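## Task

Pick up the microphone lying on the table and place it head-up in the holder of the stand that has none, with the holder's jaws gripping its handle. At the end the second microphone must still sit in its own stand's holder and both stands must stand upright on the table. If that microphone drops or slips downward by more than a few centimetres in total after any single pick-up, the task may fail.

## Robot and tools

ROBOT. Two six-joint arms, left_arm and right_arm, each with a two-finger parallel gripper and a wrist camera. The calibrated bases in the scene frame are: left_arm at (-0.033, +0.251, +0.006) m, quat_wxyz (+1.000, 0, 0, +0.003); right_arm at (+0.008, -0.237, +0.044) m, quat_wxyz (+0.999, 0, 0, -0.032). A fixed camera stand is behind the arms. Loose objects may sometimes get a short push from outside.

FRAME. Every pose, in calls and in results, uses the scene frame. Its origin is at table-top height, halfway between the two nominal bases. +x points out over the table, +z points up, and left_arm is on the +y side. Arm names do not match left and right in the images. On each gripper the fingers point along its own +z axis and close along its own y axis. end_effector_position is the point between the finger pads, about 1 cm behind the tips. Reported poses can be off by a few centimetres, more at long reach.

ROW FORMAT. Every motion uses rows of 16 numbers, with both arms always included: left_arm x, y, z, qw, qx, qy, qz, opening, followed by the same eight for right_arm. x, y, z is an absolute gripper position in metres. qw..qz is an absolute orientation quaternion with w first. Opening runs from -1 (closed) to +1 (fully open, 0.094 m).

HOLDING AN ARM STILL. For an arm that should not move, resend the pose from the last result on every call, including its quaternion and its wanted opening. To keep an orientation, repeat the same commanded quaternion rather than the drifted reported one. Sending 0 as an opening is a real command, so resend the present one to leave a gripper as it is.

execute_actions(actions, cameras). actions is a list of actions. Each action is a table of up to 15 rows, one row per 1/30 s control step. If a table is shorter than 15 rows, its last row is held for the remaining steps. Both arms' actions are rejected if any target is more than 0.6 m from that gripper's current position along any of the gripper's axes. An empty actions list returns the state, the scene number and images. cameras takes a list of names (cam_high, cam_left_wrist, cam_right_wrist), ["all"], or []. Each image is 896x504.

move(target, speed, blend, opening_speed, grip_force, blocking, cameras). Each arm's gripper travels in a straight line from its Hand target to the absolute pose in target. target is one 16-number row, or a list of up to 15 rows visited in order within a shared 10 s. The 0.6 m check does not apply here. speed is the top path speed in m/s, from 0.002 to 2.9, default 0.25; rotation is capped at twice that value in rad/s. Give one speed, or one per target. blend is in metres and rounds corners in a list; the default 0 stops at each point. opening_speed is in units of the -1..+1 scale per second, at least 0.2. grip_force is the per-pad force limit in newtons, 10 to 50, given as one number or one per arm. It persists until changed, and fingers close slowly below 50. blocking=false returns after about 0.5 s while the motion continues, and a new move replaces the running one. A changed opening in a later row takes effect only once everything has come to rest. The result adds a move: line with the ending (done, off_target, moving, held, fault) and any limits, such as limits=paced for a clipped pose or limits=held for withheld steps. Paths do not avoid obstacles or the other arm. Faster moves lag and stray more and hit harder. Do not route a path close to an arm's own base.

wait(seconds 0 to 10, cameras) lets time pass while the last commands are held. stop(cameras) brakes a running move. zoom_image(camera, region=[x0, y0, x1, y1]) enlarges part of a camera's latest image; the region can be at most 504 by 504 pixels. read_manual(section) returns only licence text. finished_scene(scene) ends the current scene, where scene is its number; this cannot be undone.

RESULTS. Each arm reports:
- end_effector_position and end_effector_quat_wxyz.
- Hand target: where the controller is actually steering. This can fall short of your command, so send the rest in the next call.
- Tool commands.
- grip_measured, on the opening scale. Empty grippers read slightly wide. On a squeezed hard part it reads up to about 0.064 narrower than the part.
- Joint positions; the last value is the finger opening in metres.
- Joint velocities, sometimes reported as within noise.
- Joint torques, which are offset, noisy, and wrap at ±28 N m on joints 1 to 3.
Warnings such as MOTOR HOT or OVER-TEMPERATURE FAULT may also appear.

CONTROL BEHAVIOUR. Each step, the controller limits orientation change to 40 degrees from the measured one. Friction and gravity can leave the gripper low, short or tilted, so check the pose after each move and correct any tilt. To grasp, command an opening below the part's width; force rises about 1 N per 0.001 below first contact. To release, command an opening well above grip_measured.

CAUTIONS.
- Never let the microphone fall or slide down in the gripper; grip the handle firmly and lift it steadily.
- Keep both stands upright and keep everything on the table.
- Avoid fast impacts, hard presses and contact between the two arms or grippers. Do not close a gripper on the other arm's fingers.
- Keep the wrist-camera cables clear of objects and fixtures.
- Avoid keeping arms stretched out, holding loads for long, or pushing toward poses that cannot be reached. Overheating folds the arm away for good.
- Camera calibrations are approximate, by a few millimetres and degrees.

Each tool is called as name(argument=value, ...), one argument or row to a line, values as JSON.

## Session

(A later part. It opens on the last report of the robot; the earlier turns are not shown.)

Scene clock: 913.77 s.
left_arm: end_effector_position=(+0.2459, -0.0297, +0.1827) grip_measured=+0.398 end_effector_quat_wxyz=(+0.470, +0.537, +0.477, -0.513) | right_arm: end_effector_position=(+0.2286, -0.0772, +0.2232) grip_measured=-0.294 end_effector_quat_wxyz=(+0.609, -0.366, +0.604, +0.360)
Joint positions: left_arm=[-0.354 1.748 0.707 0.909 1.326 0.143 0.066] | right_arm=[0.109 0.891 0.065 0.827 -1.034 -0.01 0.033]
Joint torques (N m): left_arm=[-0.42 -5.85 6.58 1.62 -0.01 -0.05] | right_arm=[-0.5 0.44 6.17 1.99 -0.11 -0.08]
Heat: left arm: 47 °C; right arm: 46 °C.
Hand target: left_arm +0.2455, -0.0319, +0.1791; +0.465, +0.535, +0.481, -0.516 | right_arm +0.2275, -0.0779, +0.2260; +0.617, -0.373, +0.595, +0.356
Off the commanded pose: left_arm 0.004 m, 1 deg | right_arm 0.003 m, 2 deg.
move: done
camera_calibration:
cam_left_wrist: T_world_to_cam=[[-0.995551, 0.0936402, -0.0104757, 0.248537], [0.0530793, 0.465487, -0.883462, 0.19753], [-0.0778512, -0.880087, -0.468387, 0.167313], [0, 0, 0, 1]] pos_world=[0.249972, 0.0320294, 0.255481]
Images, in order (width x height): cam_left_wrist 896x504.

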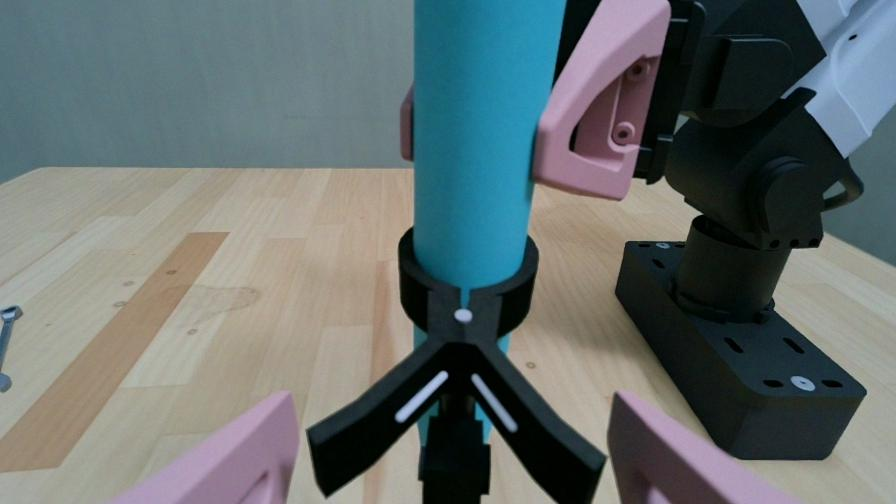

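move(
  target=[0.2455, -0.032, 0.179, 0.4648, 0.5345, 0.4813, -0.5162, 0.8, 0.2275, -0.078, 0.226, 0.6171, -0.3728, 0.5946, 0.3560, 0.3],
  speed=0.08,
  opening_speed=0.8,
  cameras=["cam_left_wrist","cam_right_wrist","cam_high"],
)

Scene clock: 923.93 s.
left_arm: end_effector_position=(+0.2459, -0.0297, +0.1827) grip_measured=+0.798 end_effector_quat_wxyz=(+0.470, +0.537, +0.477, -0.513) | right_arm: end_effector_position=(+0.2283, -0.0771, +0.2248) grip_measured=+0.297 end_effector_quat_wxyz=(+0.612, -0.369, +0.601, +0.359)
Joint positions: left_arm=[-0.354 1.748 0.707 0.909 1.326 0.143 0.084] | right_arm=[0.109 0.891 0.065 0.837 -1.035 -0.01 0.061]
Joint torques (N m): left_arm=[-0.42 -5.85 6.6 1.59 0.01 -0.05] | right_arm=[-0.51 0.54 6.12 1.9 -0.08 -0.06]
Heat: left arm: 47 °C; right arm: 46 °C.
Hand target: left_arm +0.2455, -0.0319, +0.1791; +0.465, +0.535, +0.481, -0.516 | right_arm +0.2275, -0.0780, +0.2260; +0.617, -0.373, +0.595, +0.356
Off the commanded pose: left_arm 0.004 m, 1 deg | right_arm 0.002 m, 1 deg.
move: done
camera_calibration:
cam_left_wrist: T_world_to_cam=[[-0.995551, 0.0936402, -0.0104757, 0.248537], [0.0530793, 0.465487, -0.883462, 0.19753], [-0.0778512, -0.880087, -0.468387, 0.167313], [0, 0, 0, 1]] pos_world=[0.249972, 0.0320294, 0.255481]
cam_right_wrist: T_world_to_cam=[[0.879428, -0.474874, 0.0331864, -0.246281], [-0.166013, -0.371285, -0.913557, 0.253643], [0.446147, 0.797898, -0.405354, 0.135895], [0, 0, 0, 1]] pos_world=[0.198065, -0.131209, 0.294976]

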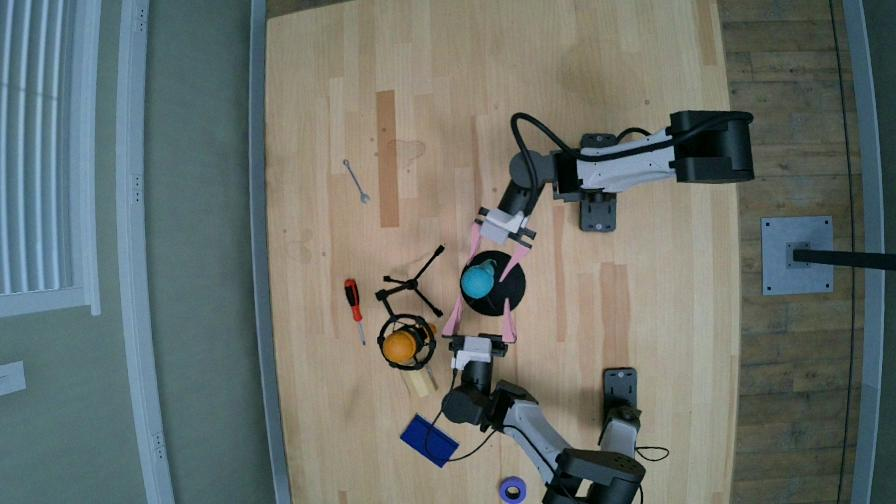

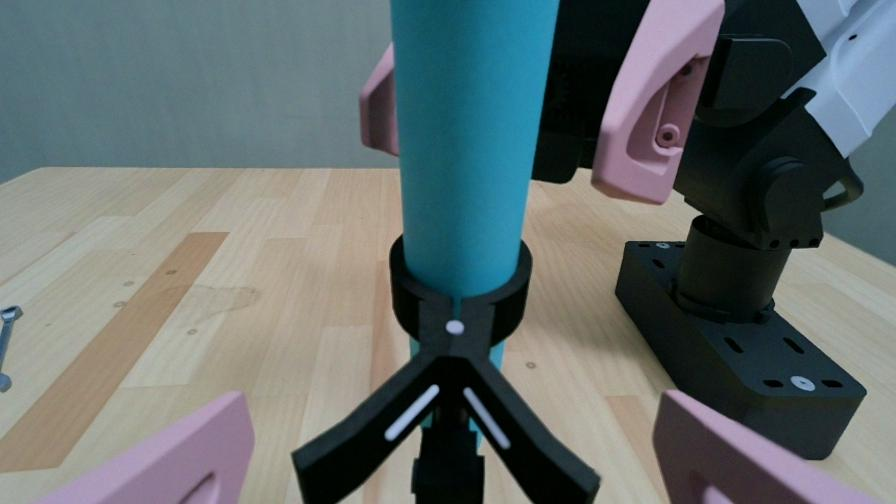

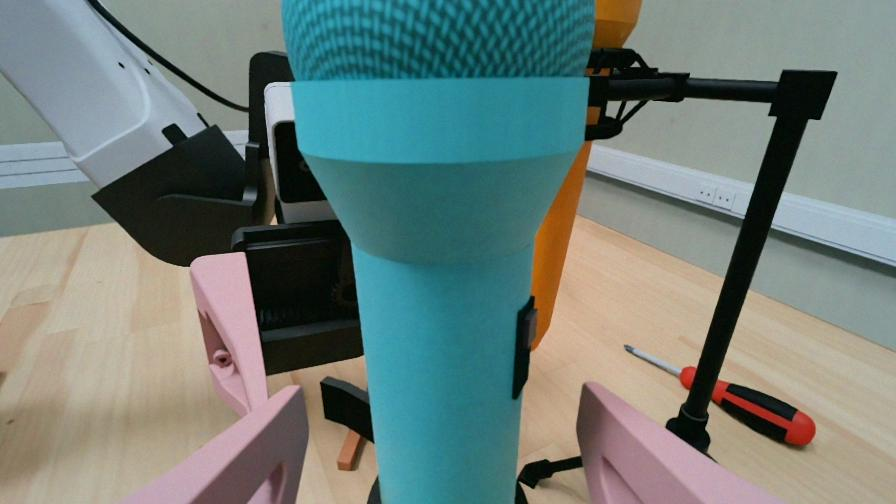

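move(
  target=[
    [0.2455, -0.032, 0.179, 0.4648, 0.5345, 0.4813, -0.5162, 1.0, 0.2275, -0.078, 0.226, 0.6171, -0.3728, 0.5946, 0.3560, 0.9],
    [0.2455, -0.032, 0.179, 0.4648, 0.5345, 0.4813, -0.5162, 1.0, 0.1805, -0.166, 0.226, 0.6171, -0.3728, 0.5946, 0.3560, 0.9],
  ],
  speed=0.08,
  cameras=["cam_left_wrist","cam_right_wrist","cam_high"],
)

Scene clock: 933.10 s.
left_arm: end_effector_position=(+0.2459, -0.0297, +0.1827) grip_measured=+0.998 end_effector_quat_wxyz=(+0.470, +0.537, +0.477, -0.513) | right_arm: end_effector_position=(+0.1890, -0.1615, +0.2280) grip_measured=+0.897 end_effector_quat_wxyz=(+0.646, -0.296, +0.642, +0.288)
Joint positions: left_arm=[-0.354 1.748 0.707 0.909 1.326 0.143 0.094] | right_arm=[-0.636 0.19 0.017 0.228 -1.55 0.041 0.089]
Joint torques (N m): left_arm=[-0.4 -5.87 6.52 1.6 -0.01 -0.06] | right_arm=[-0.53 2.5 6.91 1.34 -0.06 -0.19]
Heat: left arm: 47 °C; right arm: 46 °C.
Hand target: left_arm +0.2455, -0.0319, +0.1791; +0.465, +0.535, +0.481, -0.516 | right_arm +0.1881, -0.1616, +0.2272; +0.649, -0.303, +0.639, +0.282
Off the commanded pose: left_arm 0.004 m, 1 deg | right_arm 0.010 m, 13 deg.
joint sent to its limit (right arm) — joint 5 (wrist yaw), lower limit. The joint targets are off in position and orientation.
move: off_target (right_arm)
camera_calibration:
cam_left_wrist: T_world_to_cam=[[-0.995551, 0.0936402, -0.0104757, 0.248537], [0.0530793, 0.465487, -0.883462, 0.19753], [-0.0778512, -0.880087, -0.468387, 0.167313], [0, 0, 0, 1]] pos_world=[0.249972, 0.0320294, 0.255481]
cam_right_wrist: T_world_to_cam=[[0.748694, -0.662328, 0.0279188, -0.256324], [-0.25244, -0.323794, -0.911829, 0.242396], [0.612969, 0.675633, -0.40962, 0.171804], [0, 0, 0, 1]] pos_world=[0.147788, -0.207361, 0.298554]

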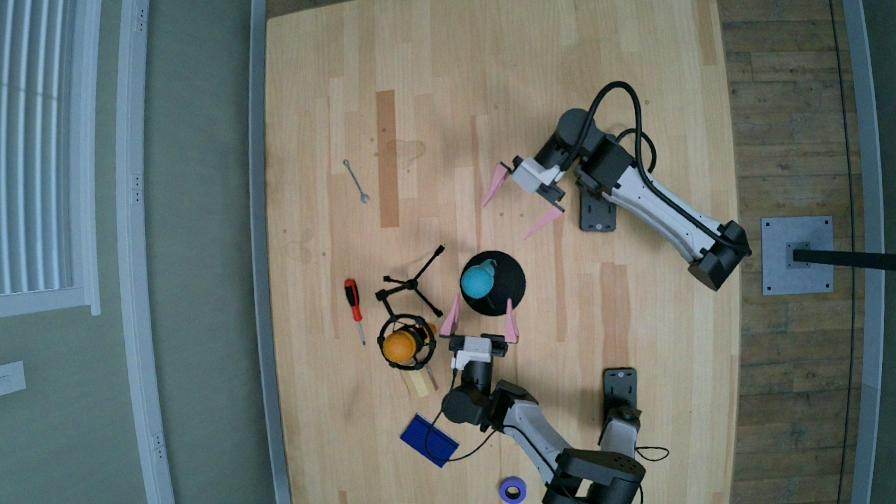

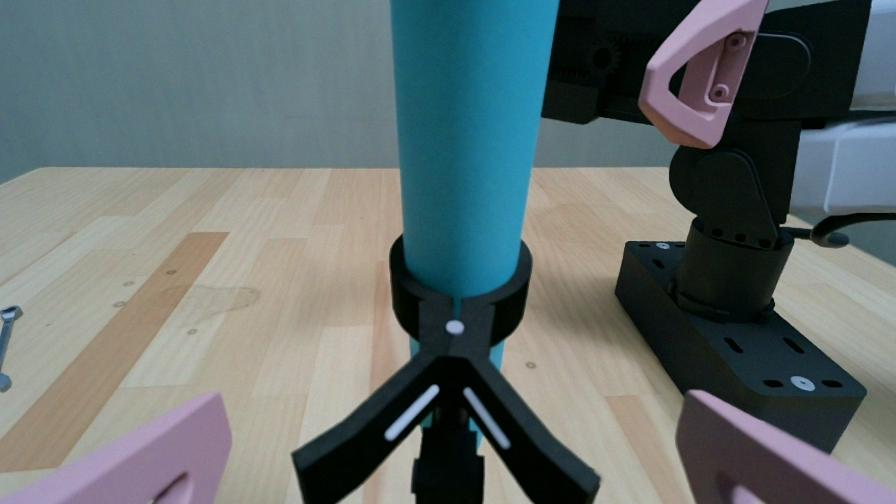

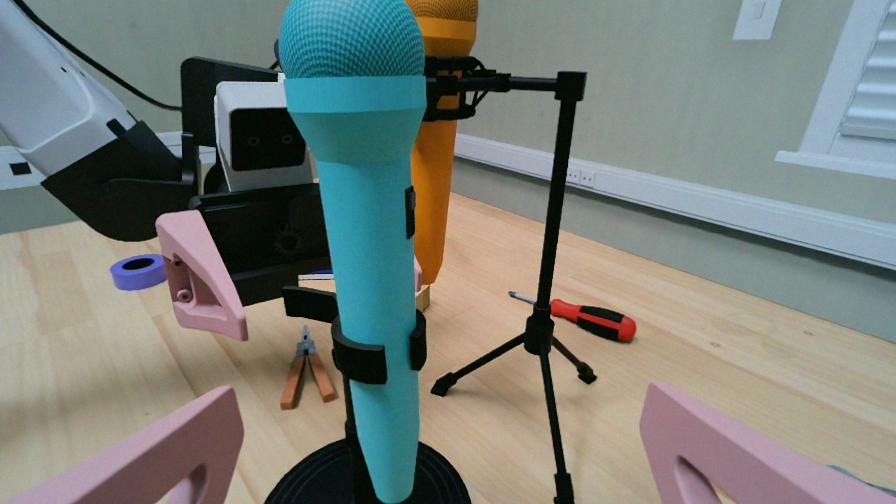

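move(
  target=[0.2585, 0.08, 0.181, 0.4648, 0.5345, 0.4813, -0.5162, 1.0, 0.189, -0.1615, 0.235, 0.646, -0.296, 0.642, 0.288, 0.9],
  speed=0.12,
  cameras=["cam_left_wrist","cam_right_wrist","cam_high"],
)

Scene clock: 942.40 s.
left_arm: end_effector_position=(+0.2628, +0.0778, +0.1777) grip_measured=+0.998 end_effector_quat_wxyz=(+0.502, +0.493, +0.510, -0.495) | right_arm: end_effector_position=(+0.1891, -0.1615, +0.2272) grip_measured=+0.897 end_effector_quat_wxyz=(+0.643, -0.289, +0.645, +0.295)
Joint positions: left_arm=[-0.003 1.672 0.62 0.775 1.551 0.266 0.094] | right_arm=[-0.636 0.19 0.017 0.218 -1.55 0.054 0.089]
Joint torques (N m): left_arm=[0.64 -7.76 5.5 1.32 0.22 0.1] | right_arm=[0.12 3.41 9.74 1.36 0.02 -0.03]
Heat: left arm: 47 °C; right arm: 45 °C.
Hand target: left_arm +0.2586, +0.0793, +0.1809; +0.505, +0.496, +0.505, -0.494 | right_arm +0.1889, -0.1615, +0.2348; +0.646, -0.296, +0.642, +0.288
Off the commanded pose: left_arm 0.006 m, 8 deg | right_arm 0.008 m, 1 deg.
joint sent to its limit (left arm) — joint 5 (wrist yaw), upper limit. The joint targets are off in orientation, not in position.
move: off_target (left_arm)
camera_calibration:
cam_left_wrist: T_world_to_cam=[[-0.999291, -0.0341647, 0.0158184, 0.261458], [-0.0293655, 0.444361, -0.895367, 0.167571], [0.0235609, -0.895196, -0.445049, 0.231261], [0, 0, 0, 1]] pos_world=[0.260745, 0.141495, 0.248824]
cam_right_wrist: T_world_to_cam=[[0.749004, -0.662554, 0.00390954, -0.251068], [-0.268983, -0.309461, -0.912076, 0.24715], [0.60551, 0.682096, -0.410004, 0.173999], [0, 0, 0, 1]] pos_world=[0.149172, -0.208547, 0.297741]

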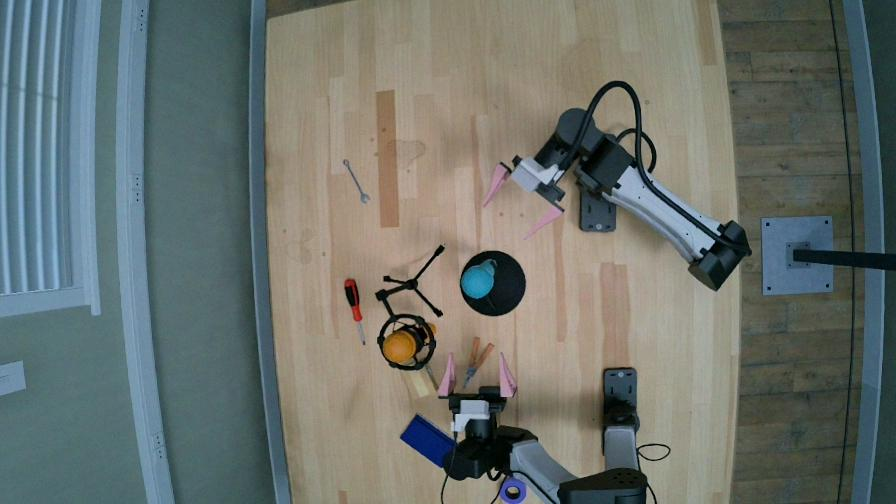

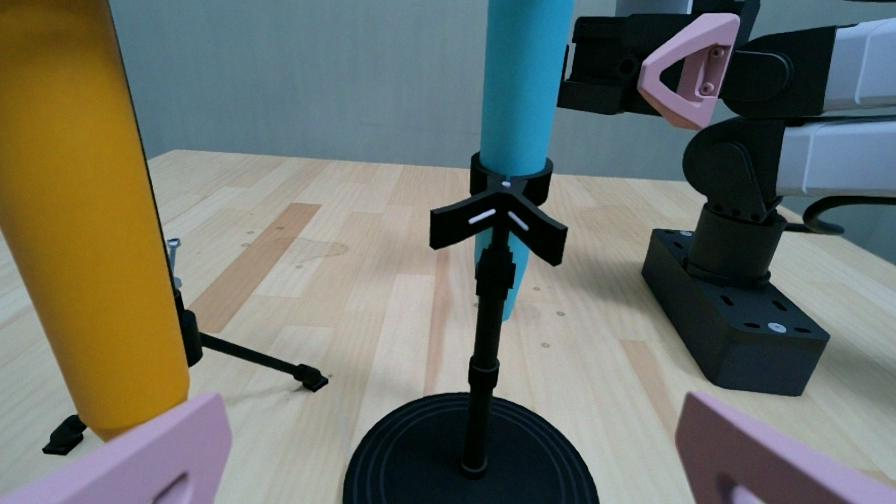

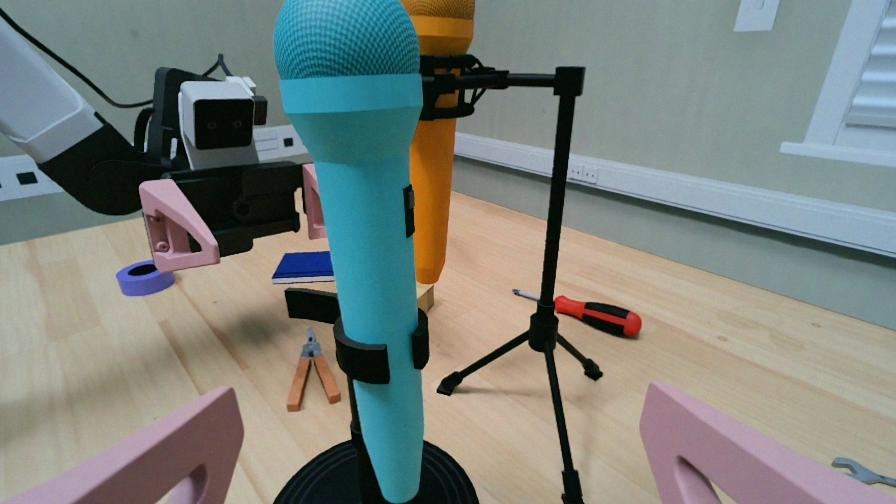

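finished_scene(
  scene=2,
)

The scene is finished: the task was done.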